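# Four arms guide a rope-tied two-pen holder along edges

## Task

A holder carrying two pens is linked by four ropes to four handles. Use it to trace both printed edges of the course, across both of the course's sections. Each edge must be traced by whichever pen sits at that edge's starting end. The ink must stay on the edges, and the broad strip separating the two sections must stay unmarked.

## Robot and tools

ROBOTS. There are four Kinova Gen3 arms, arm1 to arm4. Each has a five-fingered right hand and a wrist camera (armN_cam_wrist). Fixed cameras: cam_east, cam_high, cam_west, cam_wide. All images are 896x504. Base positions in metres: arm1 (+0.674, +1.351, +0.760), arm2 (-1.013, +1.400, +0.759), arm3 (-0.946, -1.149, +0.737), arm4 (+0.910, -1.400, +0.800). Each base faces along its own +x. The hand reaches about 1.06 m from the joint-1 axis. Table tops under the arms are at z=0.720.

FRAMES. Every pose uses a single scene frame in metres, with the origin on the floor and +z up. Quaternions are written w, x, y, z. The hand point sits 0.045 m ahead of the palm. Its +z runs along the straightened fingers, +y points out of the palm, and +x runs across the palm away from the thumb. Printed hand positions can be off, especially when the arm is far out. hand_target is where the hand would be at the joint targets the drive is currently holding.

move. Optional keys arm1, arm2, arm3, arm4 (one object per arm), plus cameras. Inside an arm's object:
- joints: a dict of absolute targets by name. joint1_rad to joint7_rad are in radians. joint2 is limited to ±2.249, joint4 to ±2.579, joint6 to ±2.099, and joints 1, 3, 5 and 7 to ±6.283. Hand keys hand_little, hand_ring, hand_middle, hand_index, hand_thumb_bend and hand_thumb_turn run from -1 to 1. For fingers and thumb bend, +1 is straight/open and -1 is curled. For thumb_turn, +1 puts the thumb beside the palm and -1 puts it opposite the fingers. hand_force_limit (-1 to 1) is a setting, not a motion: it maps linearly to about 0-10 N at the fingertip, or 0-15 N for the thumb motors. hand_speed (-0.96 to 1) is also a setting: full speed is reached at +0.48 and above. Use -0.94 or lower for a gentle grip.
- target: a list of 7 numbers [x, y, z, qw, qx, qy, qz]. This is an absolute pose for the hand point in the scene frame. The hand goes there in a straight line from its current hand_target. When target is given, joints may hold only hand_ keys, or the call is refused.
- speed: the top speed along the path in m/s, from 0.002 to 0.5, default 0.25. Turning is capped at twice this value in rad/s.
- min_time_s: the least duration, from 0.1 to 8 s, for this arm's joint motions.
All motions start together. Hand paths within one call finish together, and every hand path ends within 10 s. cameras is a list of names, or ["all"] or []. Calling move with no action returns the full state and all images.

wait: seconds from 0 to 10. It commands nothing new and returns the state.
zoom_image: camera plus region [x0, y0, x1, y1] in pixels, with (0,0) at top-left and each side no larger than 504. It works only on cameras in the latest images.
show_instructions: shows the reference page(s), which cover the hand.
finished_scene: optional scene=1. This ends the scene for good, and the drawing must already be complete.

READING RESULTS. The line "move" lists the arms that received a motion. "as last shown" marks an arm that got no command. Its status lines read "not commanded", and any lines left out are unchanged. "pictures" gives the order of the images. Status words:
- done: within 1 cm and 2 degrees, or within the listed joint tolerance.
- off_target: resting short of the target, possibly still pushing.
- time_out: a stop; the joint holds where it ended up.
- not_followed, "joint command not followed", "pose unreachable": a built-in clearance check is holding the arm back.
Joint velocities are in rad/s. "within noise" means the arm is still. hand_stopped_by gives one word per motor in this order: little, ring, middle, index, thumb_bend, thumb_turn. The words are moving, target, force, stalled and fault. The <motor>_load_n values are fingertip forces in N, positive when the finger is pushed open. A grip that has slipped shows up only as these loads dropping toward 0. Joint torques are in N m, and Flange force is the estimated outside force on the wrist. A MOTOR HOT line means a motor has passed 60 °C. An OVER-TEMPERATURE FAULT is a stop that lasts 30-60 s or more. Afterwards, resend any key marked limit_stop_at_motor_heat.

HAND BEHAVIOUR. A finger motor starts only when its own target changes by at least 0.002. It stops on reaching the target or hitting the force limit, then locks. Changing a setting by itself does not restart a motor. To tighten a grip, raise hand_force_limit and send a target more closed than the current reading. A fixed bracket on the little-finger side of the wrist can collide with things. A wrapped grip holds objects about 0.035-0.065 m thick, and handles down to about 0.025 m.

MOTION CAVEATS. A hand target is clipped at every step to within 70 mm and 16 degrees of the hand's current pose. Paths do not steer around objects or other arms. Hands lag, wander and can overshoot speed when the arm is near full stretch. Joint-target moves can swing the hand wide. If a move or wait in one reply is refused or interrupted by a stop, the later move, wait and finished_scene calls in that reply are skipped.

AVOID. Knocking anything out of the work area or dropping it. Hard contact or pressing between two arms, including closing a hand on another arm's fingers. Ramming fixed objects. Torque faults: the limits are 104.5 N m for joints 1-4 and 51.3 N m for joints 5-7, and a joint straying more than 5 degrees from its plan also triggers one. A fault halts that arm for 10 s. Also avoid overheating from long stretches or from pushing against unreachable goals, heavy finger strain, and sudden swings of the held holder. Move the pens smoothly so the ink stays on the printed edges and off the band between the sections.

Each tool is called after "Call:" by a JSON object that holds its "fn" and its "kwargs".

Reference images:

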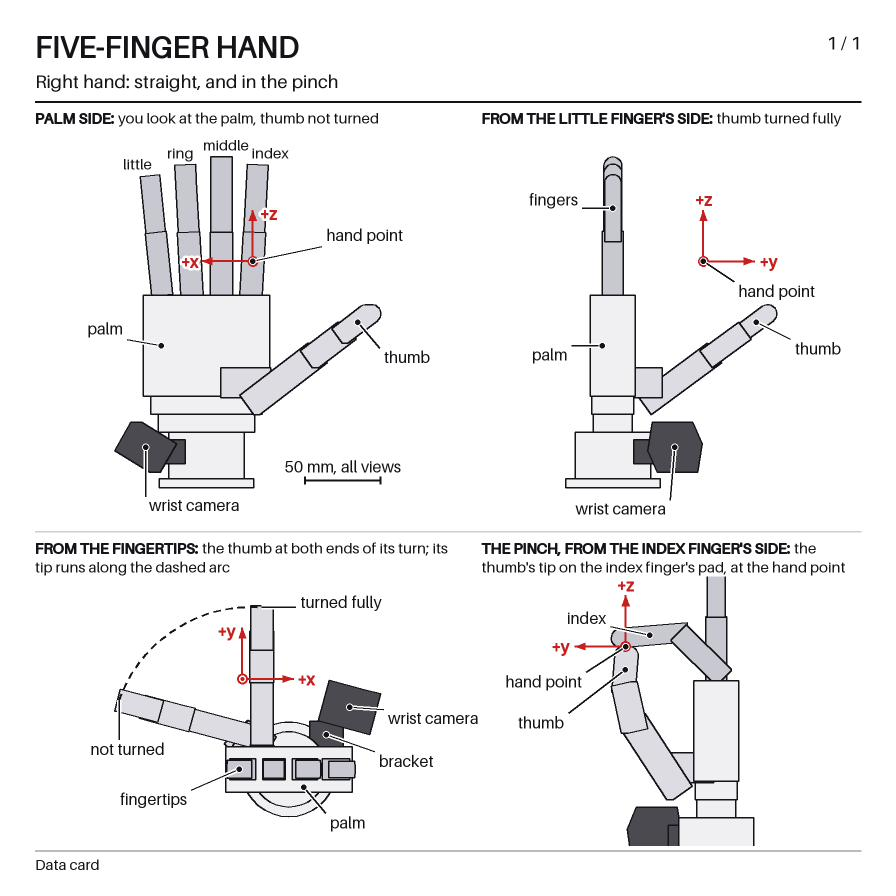

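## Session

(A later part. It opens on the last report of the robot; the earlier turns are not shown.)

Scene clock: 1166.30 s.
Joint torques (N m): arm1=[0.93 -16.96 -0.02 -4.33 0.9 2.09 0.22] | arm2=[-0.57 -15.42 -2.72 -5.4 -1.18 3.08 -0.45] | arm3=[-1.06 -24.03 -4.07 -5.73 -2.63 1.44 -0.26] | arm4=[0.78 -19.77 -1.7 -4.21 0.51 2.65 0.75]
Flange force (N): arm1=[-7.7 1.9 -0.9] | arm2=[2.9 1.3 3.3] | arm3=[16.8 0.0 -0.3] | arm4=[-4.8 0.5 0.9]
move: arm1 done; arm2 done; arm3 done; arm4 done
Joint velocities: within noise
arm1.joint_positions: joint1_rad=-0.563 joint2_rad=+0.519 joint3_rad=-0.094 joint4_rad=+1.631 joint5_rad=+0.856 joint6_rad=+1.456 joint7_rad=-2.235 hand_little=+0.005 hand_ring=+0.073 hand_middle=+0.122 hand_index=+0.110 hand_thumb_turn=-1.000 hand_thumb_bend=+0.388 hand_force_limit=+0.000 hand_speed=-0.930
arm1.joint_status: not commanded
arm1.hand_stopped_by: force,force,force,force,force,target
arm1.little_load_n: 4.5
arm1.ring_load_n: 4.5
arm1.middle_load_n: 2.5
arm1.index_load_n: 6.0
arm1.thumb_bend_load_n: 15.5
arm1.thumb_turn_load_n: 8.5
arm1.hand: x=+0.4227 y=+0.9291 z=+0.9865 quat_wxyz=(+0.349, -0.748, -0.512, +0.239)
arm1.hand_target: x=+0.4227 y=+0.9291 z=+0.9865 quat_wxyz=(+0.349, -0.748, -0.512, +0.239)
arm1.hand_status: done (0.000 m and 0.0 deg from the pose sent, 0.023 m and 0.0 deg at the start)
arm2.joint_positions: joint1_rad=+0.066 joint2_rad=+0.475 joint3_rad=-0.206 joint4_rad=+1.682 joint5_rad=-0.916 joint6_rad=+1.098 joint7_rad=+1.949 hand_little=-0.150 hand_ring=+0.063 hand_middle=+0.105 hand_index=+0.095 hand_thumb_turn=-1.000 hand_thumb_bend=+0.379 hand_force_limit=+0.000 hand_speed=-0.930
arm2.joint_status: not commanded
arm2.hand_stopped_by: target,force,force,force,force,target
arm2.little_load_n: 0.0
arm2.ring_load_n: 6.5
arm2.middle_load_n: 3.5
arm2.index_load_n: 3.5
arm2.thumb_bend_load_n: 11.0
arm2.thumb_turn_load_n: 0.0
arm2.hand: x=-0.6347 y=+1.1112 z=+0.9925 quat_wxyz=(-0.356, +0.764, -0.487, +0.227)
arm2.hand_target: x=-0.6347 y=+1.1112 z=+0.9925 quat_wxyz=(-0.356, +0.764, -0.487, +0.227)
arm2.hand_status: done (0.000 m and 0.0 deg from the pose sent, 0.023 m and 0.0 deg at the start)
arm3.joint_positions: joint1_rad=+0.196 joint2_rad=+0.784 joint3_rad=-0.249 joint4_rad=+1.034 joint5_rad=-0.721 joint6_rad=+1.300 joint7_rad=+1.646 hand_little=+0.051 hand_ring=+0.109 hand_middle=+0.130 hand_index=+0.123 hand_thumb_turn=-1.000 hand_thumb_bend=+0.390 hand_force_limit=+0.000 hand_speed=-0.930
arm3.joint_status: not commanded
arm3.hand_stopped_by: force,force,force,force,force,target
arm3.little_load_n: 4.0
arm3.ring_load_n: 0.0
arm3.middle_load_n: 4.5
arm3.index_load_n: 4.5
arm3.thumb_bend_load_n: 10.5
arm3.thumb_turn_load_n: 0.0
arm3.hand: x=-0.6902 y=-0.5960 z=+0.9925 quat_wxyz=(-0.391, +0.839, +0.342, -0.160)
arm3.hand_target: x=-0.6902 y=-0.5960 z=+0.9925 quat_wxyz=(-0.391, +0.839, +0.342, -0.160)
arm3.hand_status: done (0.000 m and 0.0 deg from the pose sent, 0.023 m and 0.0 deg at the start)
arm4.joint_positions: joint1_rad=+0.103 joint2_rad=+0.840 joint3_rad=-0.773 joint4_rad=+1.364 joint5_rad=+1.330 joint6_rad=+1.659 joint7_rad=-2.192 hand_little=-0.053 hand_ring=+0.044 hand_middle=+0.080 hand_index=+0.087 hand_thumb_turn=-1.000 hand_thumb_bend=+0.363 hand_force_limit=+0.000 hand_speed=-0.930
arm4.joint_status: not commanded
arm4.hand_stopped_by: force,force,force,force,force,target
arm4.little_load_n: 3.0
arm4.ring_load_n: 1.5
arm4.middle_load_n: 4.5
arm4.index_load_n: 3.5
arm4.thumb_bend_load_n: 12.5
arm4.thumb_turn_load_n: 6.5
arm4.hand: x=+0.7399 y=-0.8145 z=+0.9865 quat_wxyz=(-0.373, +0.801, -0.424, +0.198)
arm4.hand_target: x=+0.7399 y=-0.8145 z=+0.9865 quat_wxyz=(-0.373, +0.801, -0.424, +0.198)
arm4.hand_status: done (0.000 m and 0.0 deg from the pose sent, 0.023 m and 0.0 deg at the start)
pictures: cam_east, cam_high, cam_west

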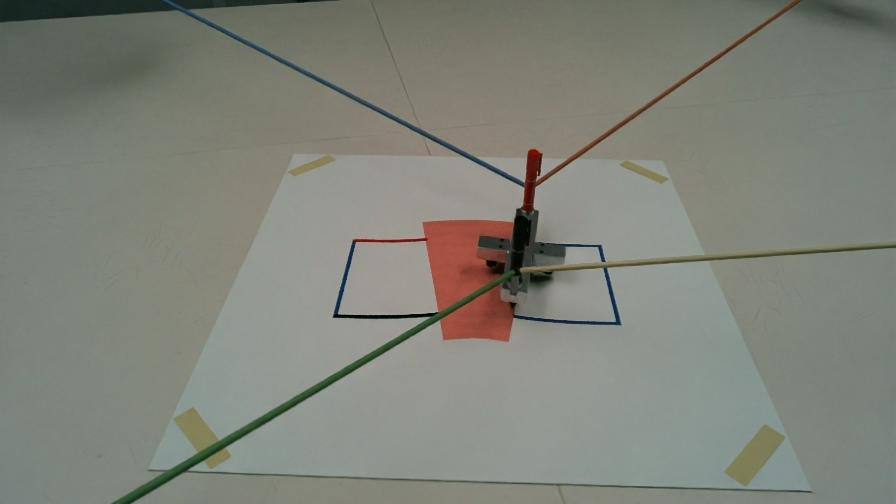

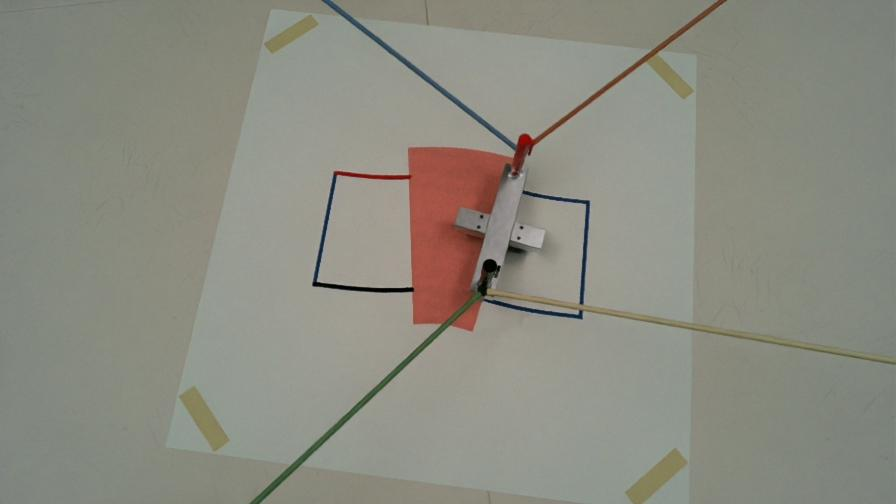

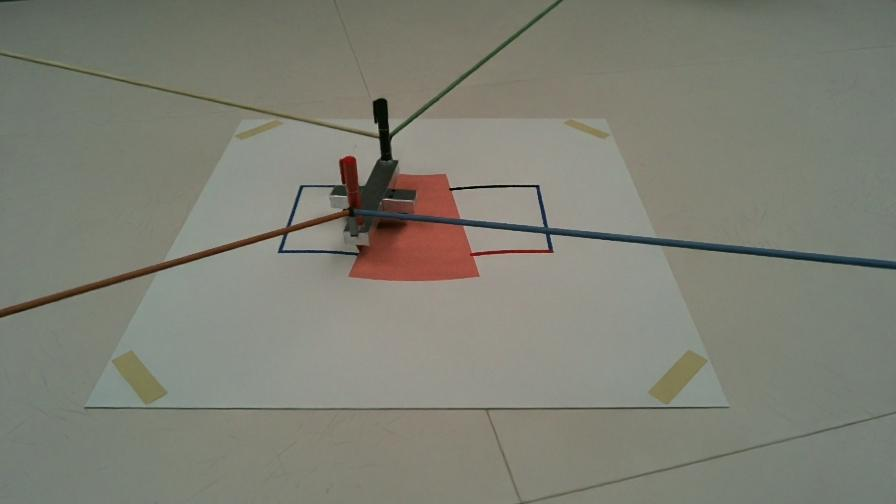

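Call:
{"fn": "wait", "kwargs": {"seconds": 0.2, "cameras": ["cam_east", "cam_west", "cam_high"]}}

Call:
{"fn": "zoom_image", "kwargs": {"camera": "cam_east", "region": [480, 260, 560, 340]}}

Call:
{"fn": "zoom_image", "kwargs": {"camera": "cam_west", "region": [320, 210, 400, 280]}}

Scene clock: 1198.33 s.
Joint torques (N m): arm1=[0.92 -16.91 0 -4.36 0.9 2.07 0.24] | arm2=[-0.56 -15.45 -2.74 -5.41 -1.21 3.07 -0.46] | arm3=[-1.08 -24.04 -4.06 -5.74 -2.63 1.41 -0.26] | arm4=[0.72 -19.78 -1.76 -4.13 0.54 2.61 0.74]
Flange force (N): arm1=[-7.5 1.9 -0.9] | arm2=[2.9 1.3 3.3] | arm3=[16.9 0.0 -0.3] | arm4=[-5.1 0.4 0.8]
Joint velocities: within noise
arm1.joint_positions: joint1_rad=-0.563 joint2_rad=+0.519 joint3_rad=-0.094 joint4_rad=+1.631 joint5_rad=+0.856 joint6_rad=+1.456 joint7_rad=-2.235 hand_little=+0.005 hand_ring=+0.073 hand_middle=+0.122 hand_index=+0.110 hand_thumb_turn=-1.000 hand_thumb_bend=+0.388 hand_force_limit=+0.000 hand_speed=-0.930
arm1.joint_status: not commanded
arm1.hand_stopped_by: force,force,force,force,force,target
arm1.little_load_n: 4.0
arm1.ring_load_n: 4.0
arm1.middle_load_n: 2.5
arm1.index_load_n: 6.0
arm1.thumb_bend_load_n: 15.5
arm1.thumb_turn_load_n: 8.5
arm1.hand: x=+0.4227 y=+0.9291 z=+0.9865 quat_wxyz=(+0.349, -0.748, -0.512, +0.239)
arm1.hand_target: x=+0.4227 y=+0.9291 z=+0.9865 quat_wxyz=(+0.349, -0.748, -0.512, +0.239)
arm1.hand_status: done (0.000 m and 0.0 deg from the pose sent, 0.023 m and 0.0 deg at the start)
arm2.joint_positions: joint1_rad=+0.066 joint2_rad=+0.475 joint3_rad=-0.206 joint4_rad=+1.682 joint5_rad=-0.916 joint6_rad=+1.098 joint7_rad=+1.949 hand_little=-0.150 hand_ring=+0.063 hand_middle=+0.105 hand_index=+0.095 hand_thumb_turn=-1.000 hand_thumb_bend=+0.379 hand_force_limit=+0.000 hand_speed=-0.930
arm2.joint_status: not commanded
arm2.hand_stopped_by: target,force,force,force,force,target
arm2.little_load_n: 0.5
arm2.ring_load_n: 6.5
arm2.middle_load_n: 3.5
arm2.index_load_n: 3.5
arm2.thumb_bend_load_n: 11.0
arm2.thumb_turn_load_n: 0.0
arm2.hand: x=-0.6347 y=+1.1112 z=+0.9925 quat_wxyz=(-0.356, +0.764, -0.487, +0.227)
arm2.hand_target: x=-0.6347 y=+1.1112 z=+0.9925 quat_wxyz=(-0.356, +0.764, -0.487, +0.227)
arm2.hand_status: done (0.000 m and 0.0 deg from the pose sent, 0.023 m and 0.0 deg at the start)
arm3.joint_positions: joint1_rad=+0.196 joint2_rad=+0.784 joint3_rad=-0.249 joint4_rad=+1.034 joint5_rad=-0.721 joint6_rad=+1.300 joint7_rad=+1.646 hand_little=+0.051 hand_ring=+0.109 hand_middle=+0.130 hand_index=+0.123 hand_thumb_turn=-1.000 hand_thumb_bend=+0.390 hand_force_limit=+0.000 hand_speed=-0.930
arm3.joint_status: not commanded
arm3.hand_stopped_by: force,force,force,force,force,target
arm3.little_load_n: 4.0
arm3.ring_load_n: 0.0
arm3.middle_load_n: 4.5
arm3.index_load_n: 4.5
arm3.thumb_bend_load_n: 10.5
arm3.thumb_turn_load_n: 0.0
arm3.hand: x=-0.6902 y=-0.5960 z=+0.9925 quat_wxyz=(-0.391, +0.839, +0.342, -0.160)
arm3.hand_target: x=-0.6902 y=-0.5960 z=+0.9925 quat_wxyz=(-0.391, +0.839, +0.342, -0.160)
arm3.hand_status: done (0.000 m and 0.0 deg from the pose sent, 0.023 m and 0.0 deg at the start)
arm4.joint_positions: joint1_rad=+0.104 joint2_rad=+0.840 joint3_rad=-0.773 joint4_rad=+1.364 joint5_rad=+1.330 joint6_rad=+1.659 joint7_rad=-2.192 hand_little=-0.053 hand_ring=+0.044 hand_middle=+0.080 hand_index=+0.087 hand_thumb_turn=-1.000 hand_thumb_bend=+0.363 hand_force_limit=+0.000 hand_speed=-0.930
arm4.joint_status: not commanded
arm4.hand_stopped_by: force,force,force,force,force,target
arm4.little_load_n: 3.5
arm4.ring_load_n: 2.0
arm4.middle_load_n: 4.5
arm4.index_load_n: 3.5
arm4.thumb_bend_load_n: 12.5
arm4.thumb_turn_load_n: 6.5
arm4.hand: x=+0.7399 y=-0.8145 z=+0.9865 quat_wxyz=(-0.373, +0.801, -0.424, +0.198)
arm4.hand_target: x=+0.7399 y=-0.8145 z=+0.9865 quat_wxyz=(-0.373, +0.801, -0.424, +0.198)
arm4.hand_status: done (0.000 m and 0.0 deg from the pose sent, 0.023 m and 0.0 deg at the start)
wait: 0.20 s; at rest from the start
pictures: cam_east, cam_high, cam_west

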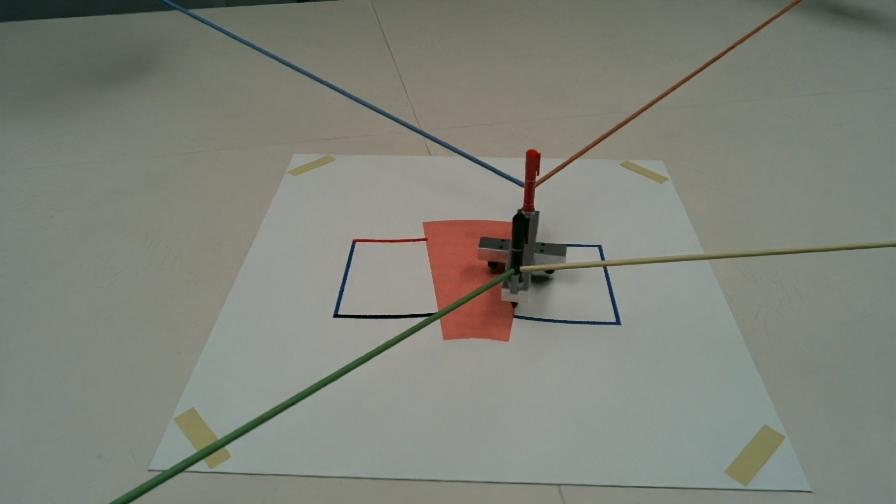

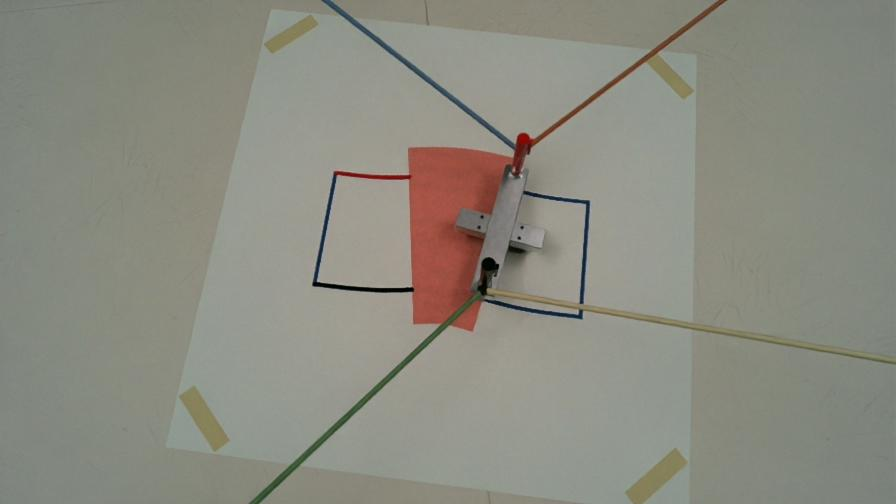

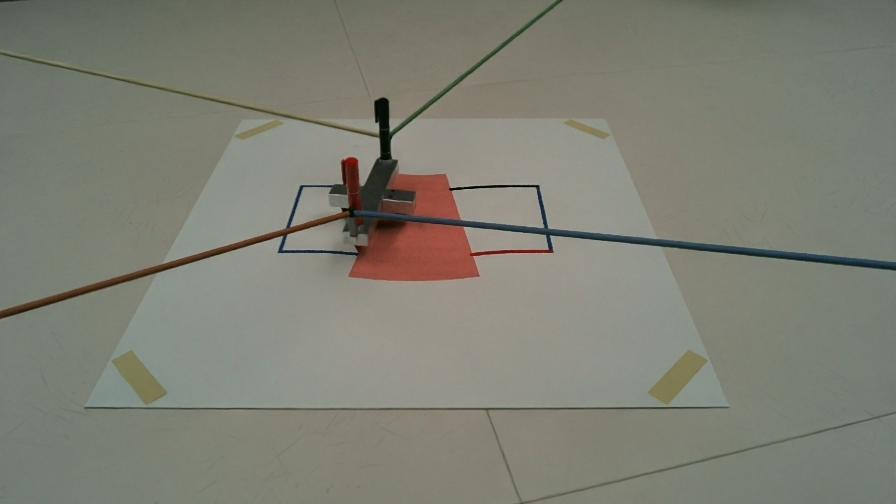

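Scaled by 6.300 from the camera's image (finer frame: 1280x720).

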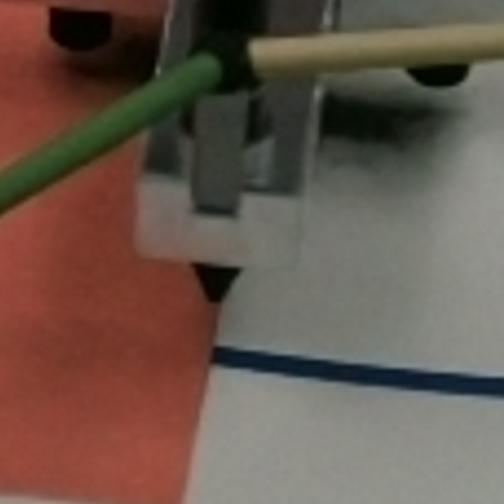

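Scaled by 6.300 from the camera's image (finer frame: 1280x720).

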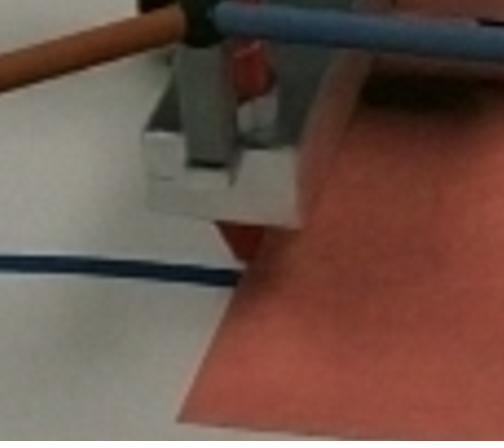

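Call:
{"fn": "move", "kwargs": {"arm1": {"target": [0.4231, 0.9308, 0.9795, 0.3487, -0.7478, -0.5121, 0.2388], "speed": 0.005}, "arm2": {"target": [-0.6342, 1.1132, 0.9905, 0.3564, -0.7644, 0.4870, -0.2271], "speed": 0.005}, "arm3": {"target": [-0.6897, -0.5940, 0.9905, 0.3913, -0.8391, -0.3424, 0.1597], "speed": 0.005}, "arm4": {"target": [0.7403, -0.8128, 0.9795, 0.3735, -0.8010, 0.4241, -0.1977], "speed": 0.005}}}

Call:
{"fn": "wait", "kwargs": {"seconds": 4, "cameras": ["cam_east", "cam_west", "cam_high"]}}

Call:
{"fn": "zoom_image", "kwargs": {"camera": "cam_east", "region": [480, 260, 560, 340]}}

Call:
{"fn": "zoom_image", "kwargs": {"camera": "cam_west", "region": [320, 210, 400, 280]}}

Call:
{"fn": "zoom_image", "kwargs": {"camera": "cam_high", "region": [420, 120, 620, 340]}}

Scene clock: 1214.10 s.
Joint torques (N m): arm1=[0.93 -16.89 0 -4.18 0.87 2.1 0.22] | arm2=[-0.56 -15.39 -2.74 -5.37 -1.19 3.09 -0.45] | arm3=[-1.08 -24.08 -4.08 -5.69 -2.62 1.42 -0.24] | arm4=[0.75 -19.81 -1.78 -4.1 0.52 2.6 0.75]
Flange force (N): arm1=[-7.6 1.9 -0.9] | arm2=[2.9 1.3 3.4] | arm3=[17.0 -0.1 -0.3] | arm4=[-4.9 0.4 0.8]
move: arm1 done; arm2 done; arm3 done; arm4 done
Joint velocities: within noise
arm1.joint_positions: joint1_rad=-0.564 joint2_rad=+0.525 joint3_rad=-0.094 joint4_rad=+1.647 joint5_rad=+0.859 joint6_rad=+1.442 joint7_rad=-2.253 hand_little=+0.005 hand_ring=+0.073 hand_middle=+0.122 hand_index=+0.110 hand_thumb_turn=-1.000 hand_thumb_bend=+0.388 hand_force_limit=+0.000 hand_speed=-0.930
arm1.joint_status: not commanded
arm1.hand_stopped_by: force,force,force,force,force,target
arm1.little_load_n: 4.5
arm1.ring_load_n: 4.0
arm1.middle_load_n: 2.5
arm1.index_load_n: 6.0
arm1.thumb_bend_load_n: 15.5
arm1.thumb_turn_load_n: 8.5
arm1.hand: x=+0.4231 y=+0.9308 z=+0.9795 quat_wxyz=(+0.349, -0.748, -0.512, +0.239)
arm1.hand_target: x=+0.4231 y=+0.9308 z=+0.9795 quat_wxyz=(+0.349, -0.748, -0.512, +0.239)
arm1.hand_status: done (0.000 m and 0.0 deg from the pose sent, 0.007 m and 0.0 deg at the start)
arm2.joint_positions: joint1_rad=+0.064 joint2_rad=+0.474 joint3_rad=-0.208 joint4_rad=+1.690 joint5_rad=-0.919 joint6_rad=+1.090 joint7_rad=+1.955 hand_little=-0.150 hand_ring=+0.063 hand_middle=+0.105 hand_index=+0.095 hand_thumb_turn=-1.000 hand_thumb_bend=+0.379 hand_force_limit=+0.000 hand_speed=-0.930
arm2.joint_status: not commanded
arm2.hand_stopped_by: target,force,force,force,force,target
arm2.little_load_n: 0.0
arm2.ring_load_n: 6.5
arm2.middle_load_n: 3.5
arm2.index_load_n: 3.5
arm2.thumb_bend_load_n: 10.5
arm2.thumb_turn_load_n: 0.0
arm2.hand: x=-0.6342 y=+1.1132 z=+0.9905 quat_wxyz=(-0.356, +0.764, -0.487, +0.227)
arm2.hand_target: x=-0.6342 y=+1.1132 z=+0.9905 quat_wxyz=(-0.356, +0.764, -0.487, +0.227)
arm2.hand_status: done (0.000 m and 0.0 deg from the pose sent, 0.003 m and 0.0 deg at the start)
arm3.joint_positions: joint1_rad=+0.194 joint2_rad=+0.790 joint3_rad=-0.249 joint4_rad=+1.029 joint5_rad=-0.720 joint6_rad=+1.299 joint7_rad=+1.645 hand_little=+0.051 hand_ring=+0.109 hand_middle=+0.130 hand_index=+0.123 hand_thumb_turn=-1.000 hand_thumb_bend=+0.390 hand_force_limit=+0.000 hand_speed=-0.930
arm3.joint_status: not commanded
arm3.hand_stopped_by: force,force,force,force,force,target
arm3.little_load_n: 4.0
arm3.ring_load_n: 0.0
arm3.middle_load_n: 4.5
arm3.index_load_n: 4.5
arm3.thumb_bend_load_n: 10.5
arm3.thumb_turn_load_n: 0.0
arm3.hand: x=-0.6897 y=-0.5940 z=+0.9905 quat_wxyz=(-0.391, +0.839, +0.342, -0.160)
arm3.hand_target: x=-0.6897 y=-0.5940 z=+0.9905 quat_wxyz=(-0.391, +0.839, +0.342, -0.160)
arm3.hand_status: done (0.000 m and 0.0 deg from the pose sent, 0.003 m and 0.0 deg at the start)
arm4.joint_positions: joint1_rad=+0.104 joint2_rad=+0.851 joint3_rad=-0.769 joint4_rad=+1.368 joint5_rad=+1.336 joint6_rad=+1.652 joint7_rad=-2.202 hand_little=-0.053 hand_ring=+0.044 hand_middle=+0.080 hand_index=+0.087 hand_thumb_turn=-1.000 hand_thumb_bend=+0.363 hand_force_limit=+0.000 hand_speed=-0.930
arm4.joint_status: not commanded
arm4.hand_stopped_by: force,force,force,force,force,target
arm4.little_load_n: 3.5
arm4.ring_load_n: 1.5
arm4.middle_load_n: 5.0
arm4.index_load_n: 3.5
arm4.thumb_bend_load_n: 12.5
arm4.thumb_turn_load_n: 6.5
arm4.hand: x=+0.7403 y=-0.8128 z=+0.9795 quat_wxyz=(-0.373, +0.801, -0.424, +0.198)
arm4.hand_target: x=+0.7403 y=-0.8128 z=+0.9795 quat_wxyz=(-0.373, +0.801, -0.424, +0.198)
arm4.hand_status: done (0.000 m and 0.0 deg from the pose sent, 0.007 m and 0.0 deg at the start)
pictures: none

Scene clock: 1218.10 s.
Joint torques (N m): arm1=[0.9 -16.91 -0.03 -4.23 0.9 2.08 0.23] | arm2=[-0.59 -15.4 -2.74 -5.4 -1.19 3.09 -0.46] | arm3=[-1.08 -24.12 -4.09 -5.72 -2.64 1.43 -0.24] | arm4=[0.7 -19.71 -1.73 -4.17 0.48 2.65 0.74]
Flange force (N): arm1=[-7.5 1.9 -0.8] | arm2=[2.8 1.4 3.4] | arm3=[17.0 0.0 -0.3] | arm4=[-4.4 0.3 0.9]
Joint velocities: within noise
arm1.joint_positions: joint1_rad=-0.564 joint2_rad=+0.525 joint3_rad=-0.094 joint4_rad=+1.647 joint5_rad=+0.859 joint6_rad=+1.442 joint7_rad=-2.253 hand_little=+0.005 hand_ring=+0.073 hand_middle=+0.122 hand_index=+0.110 hand_thumb_turn=-1.000 hand_thumb_bend=+0.388 hand_force_limit=+0.000 hand_speed=-0.930
arm1.joint_status: not commanded
arm1.hand_stopped_by: force,force,force,force,force,target
arm1.little_load_n: 4.0
arm1.ring_load_n: 4.0
arm1.middle_load_n: 2.5
arm1.index_load_n: 6.0
arm1.thumb_bend_load_n: 15.5
arm1.thumb_turn_load_n: 8.5
arm1.hand: x=+0.4231 y=+0.9308 z=+0.9795 quat_wxyz=(+0.349, -0.748, -0.512, +0.239)
arm1.hand_target: x=+0.4231 y=+0.9308 z=+0.9795 quat_wxyz=(+0.349, -0.748, -0.512, +0.239)
arm1.hand_status: done (0.000 m and 0.0 deg from the pose sent, 0.007 m and 0.0 deg at the start)
arm2.joint_positions: joint1_rad=+0.064 joint2_rad=+0.474 joint3_rad=-0.208 joint4_rad=+1.690 joint5_rad=-0.919 joint6_rad=+1.090 joint7_rad=+1.955 hand_little=-0.150 hand_ring=+0.063 hand_middle=+0.105 hand_index=+0.095 hand_thumb_turn=-1.000 hand_thumb_bend=+0.379 hand_force_limit=+0.000 hand_speed=-0.930
arm2.joint_status: not commanded
arm2.hand_stopped_by: target,force,force,force,force,target
arm2.little_load_n: 0.5
arm2.ring_load_n: 6.5
arm2.middle_load_n: 4.0
arm2.index_load_n: 3.5
arm2.thumb_bend_load_n: 10.5
arm2.thumb_turn_load_n: 0.0
arm2.hand: x=-0.6342 y=+1.1132 z=+0.9905 quat_wxyz=(-0.356, +0.764, -0.487, +0.227)
arm2.hand_target: x=-0.6342 y=+1.1132 z=+0.9905 quat_wxyz=(-0.356, +0.764, -0.487, +0.227)
arm2.hand_status: done (0.000 m and 0.0 deg from the pose sent, 0.003 m and 0.0 deg at the start)
arm3.joint_positions: joint1_rad=+0.194 joint2_rad=+0.790 joint3_rad=-0.249 joint4_rad=+1.029 joint5_rad=-0.720 joint6_rad=+1.299 joint7_rad=+1.645 hand_little=+0.051 hand_ring=+0.109 hand_middle=+0.130 hand_index=+0.123 hand_thumb_turn=-1.000 hand_thumb_bend=+0.390 hand_force_limit=+0.000 hand_speed=-0.930
arm3.joint_status: not commanded
arm3.hand_stopped_by: force,force,force,force,force,target
arm3.little_load_n: 4.0
arm3.ring_load_n: 0.0
arm3.middle_load_n: 4.5
arm3.index_load_n: 4.5
arm3.thumb_bend_load_n: 10.5
arm3.thumb_turn_load_n: 0.0
arm3.hand: x=-0.6897 y=-0.5940 z=+0.9905 quat_wxyz=(-0.391, +0.839, +0.342, -0.160)
arm3.hand_target: x=-0.6897 y=-0.5940 z=+0.9905 quat_wxyz=(-0.391, +0.839, +0.342, -0.160)
arm3.hand_status: done (0.000 m and 0.0 deg from the pose sent, 0.003 m and 0.0 deg at the start)
arm4.joint_positions: joint1_rad=+0.104 joint2_rad=+0.851 joint3_rad=-0.769 joint4_rad=+1.368 joint5_rad=+1.336 joint6_rad=+1.652 joint7_rad=-2.202 hand_little=-0.053 hand_ring=+0.044 hand_middle=+0.080 hand_index=+0.087 hand_thumb_turn=-1.000 hand_thumb_bend=+0.363 hand_force_limit=+0.000 hand_speed=-0.930
arm4.joint_status: not commanded
arm4.hand_stopped_by: force,force,force,force,force,target
arm4.little_load_n: 3.5
arm4.ring_load_n: 1.5
arm4.middle_load_n: 4.5
arm4.index_load_n: 3.5
arm4.thumb_bend_load_n: 12.5
arm4.thumb_turn_load_n: 6.5
arm4.hand: x=+0.7403 y=-0.8128 z=+0.9795 quat_wxyz=(-0.373, +0.801, -0.424, +0.198)
arm4.hand_target: x=+0.7403 y=-0.8128 z=+0.9795 quat_wxyz=(-0.373, +0.801, -0.424, +0.198)
arm4.hand_status: done (0.000 m and 0.0 deg from the pose sent, 0.007 m and 0.0 deg at the start)
wait: 4.00 s; at rest by 0.27 s
pictures: cam_east, cam_high, cam_west

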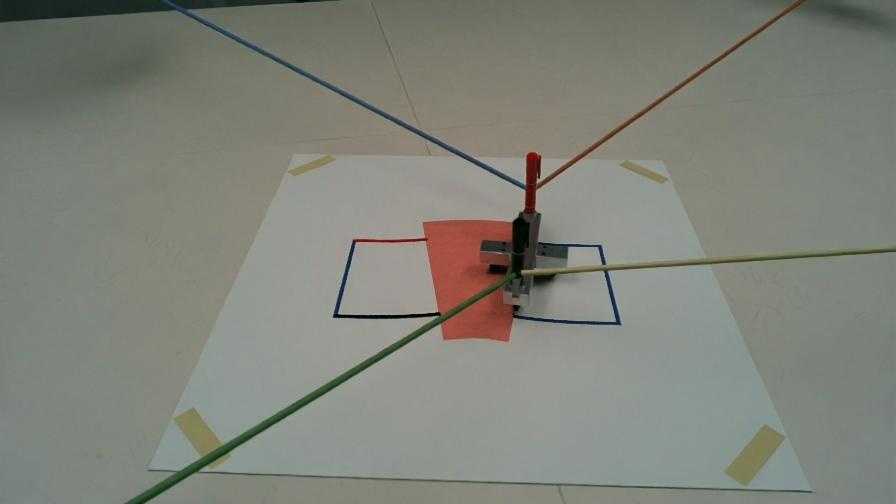

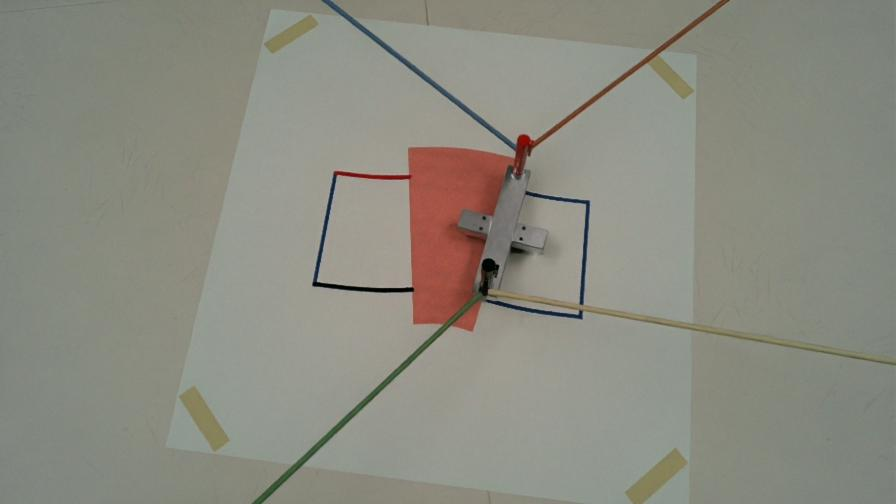

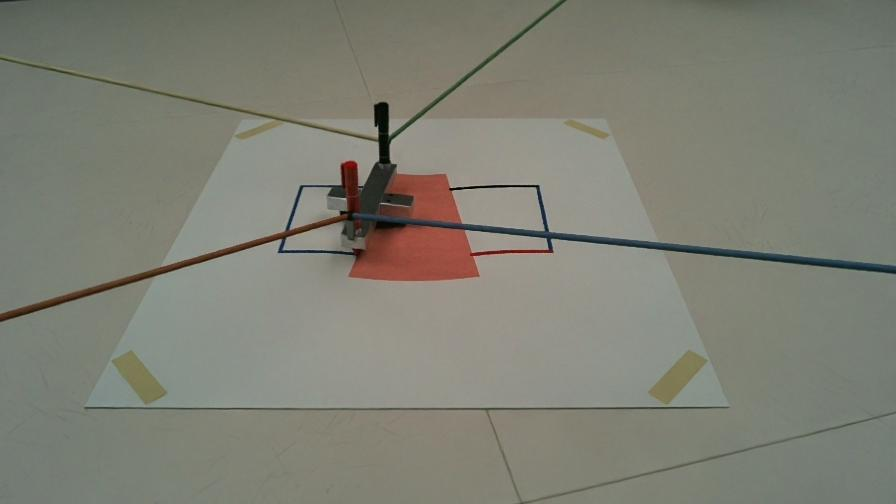

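Scaled by 6.300 from the camera's image (finer frame: 1280x720).

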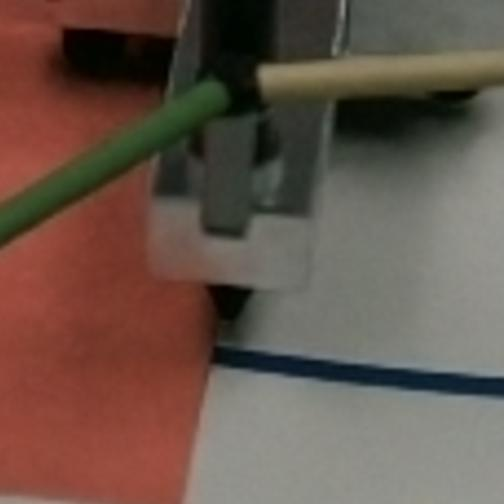

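Scaled by 6.300 from the camera's image (finer frame: 1280x720).

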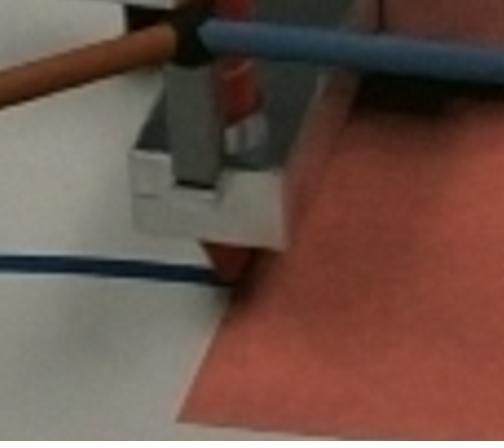

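Scaled by 2.291 from the camera's image (finer frame: 1280x720).

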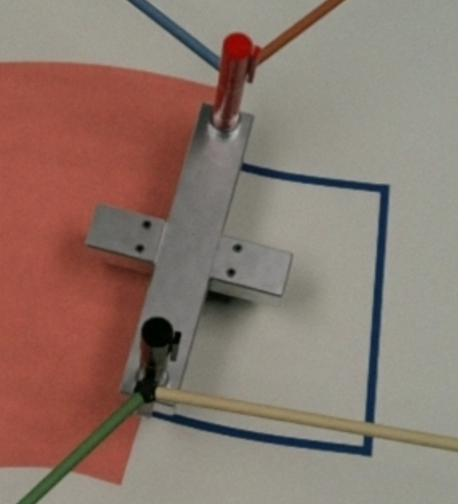

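Call:
{"fn": "move", "kwargs": {"arm1": {"target": [0.4239, 0.9306, 0.9735, 0.3487, -0.7478, -0.5121, 0.2388], "speed": 0.004}, "arm2": {"target": [-0.6334, 1.1130, 0.9905, 0.3564, -0.7644, 0.4870, -0.2271], "speed": 0.004}, "arm3": {"target": [-0.6889, -0.5942, 0.9905, 0.3913, -0.8391, -0.3424, 0.1597], "speed": 0.004}, "arm4": {"target": [0.7411, -0.8130, 0.9735, 0.3735, -0.8010, 0.4241, -0.1977], "speed": 0.004}}}

Call:
{"fn": "wait", "kwargs": {"seconds": 2, "cameras": ["cam_east", "cam_west", "cam_high"]}}

Call:
{"fn": "zoom_image", "kwargs": {"camera": "cam_east", "region": [480, 260, 560, 340]}}

Call:
{"fn": "zoom_image", "kwargs": {"camera": "cam_west", "region": [320, 210, 400, 280]}}

Scene clock: 1234.67 s.
Joint torques (N m): arm1=[0.92 -16.95 -0.06 -4.12 0.86 2.06 0.23] | arm2=[-0.58 -15.41 -2.73 -5.39 -1.18 3.09 -0.47] | arm3=[-1.09 -24.15 -4.08 -5.69 -2.62 1.44 -0.29] | arm4=[0.77 -19.76 -1.76 -3.99 0.44 2.65 0.73]
Flange force (N): arm1=[-7.6 2.0 -0.9] | arm2=[2.8 1.4 3.4] | arm3=[17.1 0.1 -0.3] | arm4=[-5.1 0.3 0.8]
move: arm1 done; arm2 done; arm3 done; arm4 done
Joint velocities: within noise
arm1.joint_positions: joint1_rad=-0.566 joint2_rad=+0.533 joint3_rad=-0.094 joint4_rad=+1.655 joint5_rad=+0.860 joint6_rad=+1.432 joint7_rad=-2.266 hand_little=+0.005 hand_ring=+0.073 hand_middle=+0.122 hand_index=+0.110 hand_thumb_turn=-1.000 hand_thumb_bend=+0.388 hand_force_limit=+0.000 hand_speed=-0.930
arm1.joint_status: not commanded
arm1.hand_stopped_by: force,force,force,force,force,target
arm1.little_load_n: 4.5
arm1.ring_load_n: 4.0
arm1.middle_load_n: 2.5
arm1.index_load_n: 6.0
arm1.thumb_bend_load_n: 15.5
arm1.thumb_turn_load_n: 8.5
arm1.hand: x=+0.4239 y=+0.9306 z=+0.9735 quat_wxyz=(+0.349, -0.748, -0.512, +0.239)
arm1.hand_target: x=+0.4239 y=+0.9306 z=+0.9735 quat_wxyz=(+0.349, -0.748, -0.512, +0.239)
arm1.hand_status: done (0.000 m and 0.0 deg from the pose sent, 0.006 m and 0.0 deg at the start)
arm2.joint_positions: joint1_rad=+0.063 joint2_rad=+0.475 joint3_rad=-0.208 joint4_rad=+1.688 joint5_rad=-0.919 joint6_rad=+1.090 joint7_rad=+1.953 hand_little=-0.150 hand_ring=+0.063 hand_middle=+0.105 hand_index=+0.095 hand_thumb_turn=-1.000 hand_thumb_bend=+0.379 hand_force_limit=+0.000 hand_speed=-0.930
arm2.joint_status: not commanded
arm2.hand_stopped_by: target,force,force,force,force,target
arm2.little_load_n: 0.5
arm2.ring_load_n: 6.5
arm2.middle_load_n: 3.5
arm2.index_load_n: 3.5
arm2.thumb_bend_load_n: 10.5
arm2.thumb_turn_load_n: 0.0
arm2.hand: x=-0.6334 y=+1.1130 z=+0.9905 quat_wxyz=(-0.356, +0.764, -0.487, +0.227)
arm2.hand_target: x=-0.6334 y=+1.1130 z=+0.9905 quat_wxyz=(-0.356, +0.764, -0.487, +0.227)
arm2.hand_status: done (0.000 m and 0.0 deg from the pose sent, 0.001 m and 0.0 deg at the start)
arm3.joint_positions: joint1_rad=+0.195 joint2_rad=+0.791 joint3_rad=-0.248 joint4_rad=+1.026 joint5_rad=-0.720 joint6_rad=+1.301 joint7_rad=+1.645 hand_little=+0.051 hand_ring=+0.109 hand_middle=+0.130 hand_index=+0.123 hand_thumb_turn=-1.000 hand_thumb_bend=+0.390 hand_force_limit=+0.000 hand_speed=-0.930
arm3.joint_status: not commanded
arm3.hand_stopped_by: force,force,force,force,force,target
arm3.little_load_n: 4.0
arm3.ring_load_n: 0.0
arm3.middle_load_n: 4.5
arm3.index_load_n: 4.5
arm3.thumb_bend_load_n: 10.5
arm3.thumb_turn_load_n: 0.0
arm3.hand: x=-0.6889 y=-0.5942 z=+0.9905 quat_wxyz=(-0.391, +0.839, +0.342, -0.160)
arm3.hand_target: x=-0.6889 y=-0.5942 z=+0.9905 quat_wxyz=(-0.391, +0.839, +0.342, -0.160)
arm3.hand_status: done (0.000 m and 0.0 deg from the pose sent, 0.001 m and 0.0 deg at the start)
arm4.joint_positions: joint1_rad=+0.105 joint2_rad=+0.858 joint3_rad=-0.767 joint4_rad=+1.377 joint5_rad=+1.340 joint6_rad=+1.645 joint7_rad=-2.214 hand_little=-0.053 hand_ring=+0.044 hand_middle=+0.080 hand_index=+0.087 hand_thumb_turn=-1.000 hand_thumb_bend=+0.363 hand_force_limit=+0.000 hand_speed=-0.930
arm4.joint_status: not commanded
arm4.hand_stopped_by: force,force,force,force,force,target
arm4.little_load_n: 3.5
arm4.ring_load_n: 2.0
arm4.middle_load_n: 4.5
arm4.index_load_n: 3.5
arm4.thumb_bend_load_n: 12.0
arm4.thumb_turn_load_n: 6.5
arm4.hand: x=+0.7411 y=-0.8130 z=+0.9735 quat_wxyz=(-0.373, +0.801, -0.424, +0.198)
arm4.hand_target: x=+0.7411 y=-0.8130 z=+0.9735 quat_wxyz=(-0.373, +0.801, -0.424, +0.198)
arm4.hand_status: done (0.000 m and 0.0 deg from the pose sent, 0.006 m and 0.0 deg at the start)
pictures: none

Scene clock: 1236.67 s.
Joint torques (N m): arm1=[0.89 -16.92 -0.04 -4.11 0.85 2.09 0.22] | arm2=[-0.61 -15.42 -2.78 -5.37 -1.2 3.09 -0.49] | arm3=[-1.1 -24.13 -4.07 -5.75 -2.64 1.44 -0.26] | arm4=[0.77 -19.74 -1.78 -4.09 0.45 2.63 0.78]
Flange force (N): arm1=[-7.6 1.9 -0.8] | arm2=[2.9 1.4 3.3] | arm3=[16.7 0.1 -0.2] | arm4=[-4.5 0.5 0.8]
Joint velocities: within noise
arm1.joint_positions: joint1_rad=-0.566 joint2_rad=+0.533 joint3_rad=-0.094 joint4_rad=+1.655 joint5_rad=+0.860 joint6_rad=+1.432 joint7_rad=-2.266 hand_little=+0.005 hand_ring=+0.073 hand_middle=+0.122 hand_index=+0.110 hand_thumb_turn=-1.000 hand_thumb_bend=+0.388 hand_force_limit=+0.000 hand_speed=-0.930
arm1.joint_status: not commanded
arm1.hand_stopped_by: force,force,force,force,force,target
arm1.little_load_n: 4.0
arm1.ring_load_n: 4.0
arm1.middle_load_n: 2.5
arm1.index_load_n: 6.0
arm1.thumb_bend_load_n: 15.5
arm1.thumb_turn_load_n: 8.5
arm1.hand: x=+0.4239 y=+0.9306 z=+0.9735 quat_wxyz=(+0.349, -0.748, -0.512, +0.239)
arm1.hand_target: x=+0.4239 y=+0.9306 z=+0.9735 quat_wxyz=(+0.349, -0.748, -0.512, +0.239)
arm1.hand_status: done (0.000 m and 0.0 deg from the pose sent, 0.006 m and 0.0 deg at the start)
arm2.joint_positions: joint1_rad=+0.063 joint2_rad=+0.475 joint3_rad=-0.208 joint4_rad=+1.688 joint5_rad=-0.919 joint6_rad=+1.090 joint7_rad=+1.953 hand_little=-0.150 hand_ring=+0.063 hand_middle=+0.105 hand_index=+0.095 hand_thumb_turn=-1.000 hand_thumb_bend=+0.379 hand_force_limit=+0.000 hand_speed=-0.930
arm2.joint_status: not commanded
arm2.hand_stopped_by: target,force,force,force,force,target
arm2.little_load_n: 0.5
arm2.ring_load_n: 7.0
arm2.middle_load_n: 3.5
arm2.index_load_n: 3.5
arm2.thumb_bend_load_n: 10.5
arm2.thumb_turn_load_n: 0.0
arm2.hand: x=-0.6334 y=+1.1130 z=+0.9905 quat_wxyz=(-0.356, +0.764, -0.487, +0.227)
arm2.hand_target: x=-0.6334 y=+1.1130 z=+0.9905 quat_wxyz=(-0.356, +0.764, -0.487, +0.227)
arm2.hand_status: done (0.000 m and 0.0 deg from the pose sent, 0.001 m and 0.0 deg at the start)
arm3.joint_positions: joint1_rad=+0.195 joint2_rad=+0.791 joint3_rad=-0.248 joint4_rad=+1.026 joint5_rad=-0.720 joint6_rad=+1.301 joint7_rad=+1.645 hand_little=+0.051 hand_ring=+0.109 hand_middle=+0.130 hand_index=+0.123 hand_thumb_turn=-1.000 hand_thumb_bend=+0.390 hand_force_limit=+0.000 hand_speed=-0.930
arm3.joint_status: not commanded
arm3.hand_stopped_by: force,force,force,force,force,target
arm3.little_load_n: 4.5
arm3.ring_load_n: 0.0
arm3.middle_load_n: 4.5
arm3.index_load_n: 4.5
arm3.thumb_bend_load_n: 10.5
arm3.thumb_turn_load_n: 0.0
arm3.hand: x=-0.6889 y=-0.5942 z=+0.9905 quat_wxyz=(-0.391, +0.839, +0.342, -0.160)
arm3.hand_target: x=-0.6889 y=-0.5942 z=+0.9905 quat_wxyz=(-0.391, +0.839, +0.342, -0.160)
arm3.hand_status: done (0.000 m and 0.0 deg from the pose sent, 0.001 m and 0.0 deg at the start)
arm4.joint_positions: joint1_rad=+0.105 joint2_rad=+0.858 joint3_rad=-0.767 joint4_rad=+1.377 joint5_rad=+1.340 joint6_rad=+1.645 joint7_rad=-2.214 hand_little=-0.053 hand_ring=+0.044 hand_middle=+0.080 hand_index=+0.087 hand_thumb_turn=-1.000 hand_thumb_bend=+0.363 hand_force_limit=+0.000 hand_speed=-0.930
arm4.joint_status: not commanded
arm4.hand_stopped_by: force,force,force,force,force,target
arm4.little_load_n: 3.5
arm4.ring_load_n: 2.0
arm4.middle_load_n: 4.5
arm4.index_load_n: 3.5
arm4.thumb_bend_load_n: 12.5
arm4.thumb_turn_load_n: 6.5
arm4.hand: x=+0.7411 y=-0.8130 z=+0.9735 quat_wxyz=(-0.373, +0.801, -0.424, +0.198)
arm4.hand_target: x=+0.7411 y=-0.8130 z=+0.9735 quat_wxyz=(-0.373, +0.801, -0.424, +0.198)
arm4.hand_status: done (0.000 m and 0.0 deg from the pose sent, 0.006 m and 0.0 deg at the start)
wait: 2.00 s; at rest by 0.27 s
pictures: cam_east, cam_high, cam_west

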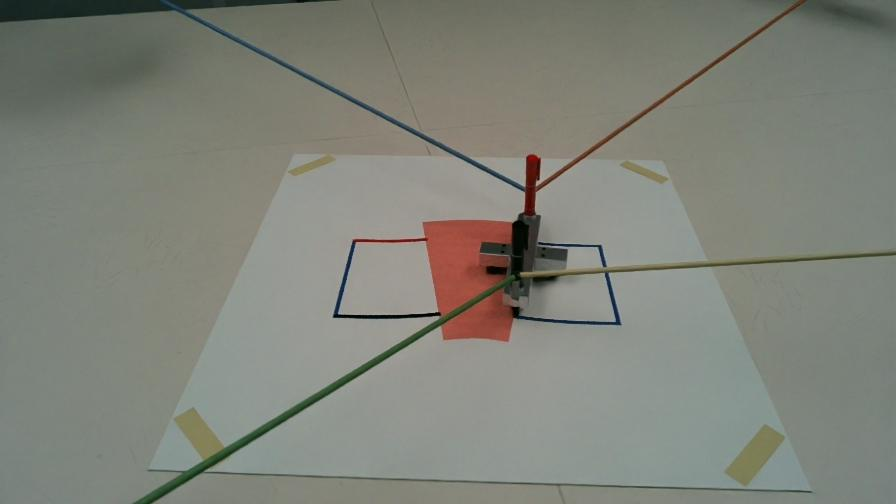

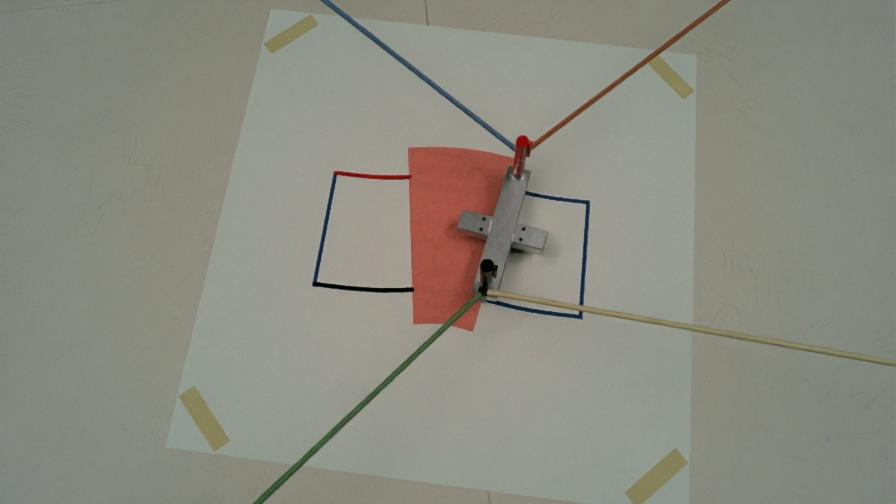

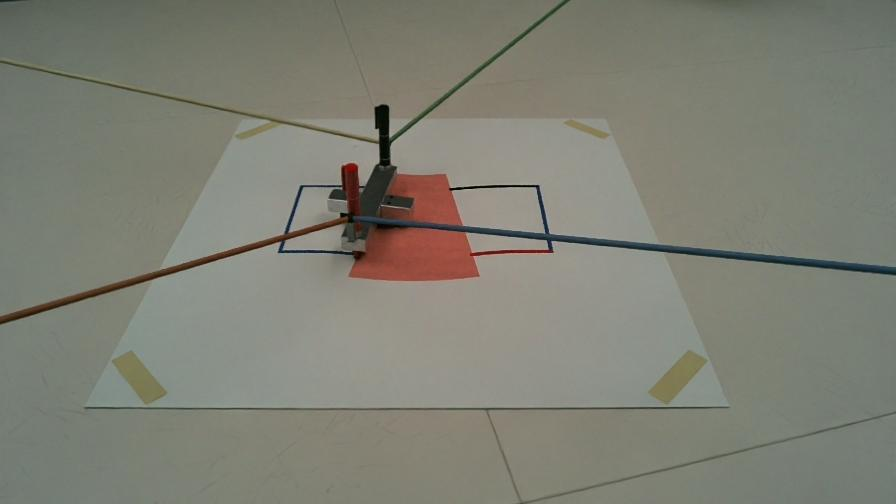

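Scaled by 6.300 from the camera's image (finer frame: 1280x720).

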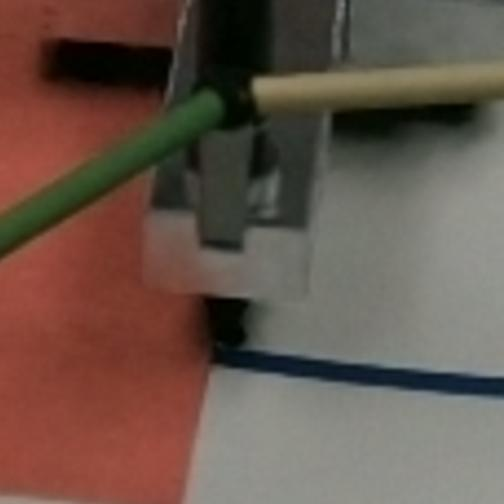

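Scaled by 6.300 from the camera's image (finer frame: 1280x720).

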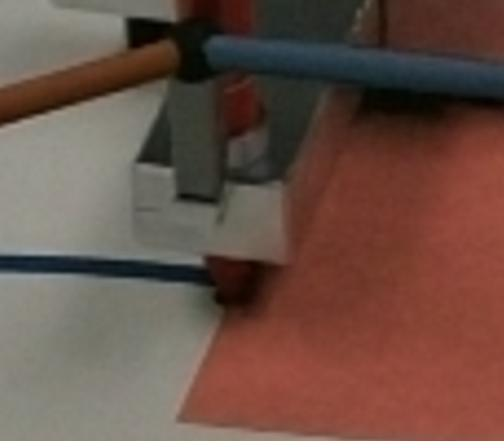

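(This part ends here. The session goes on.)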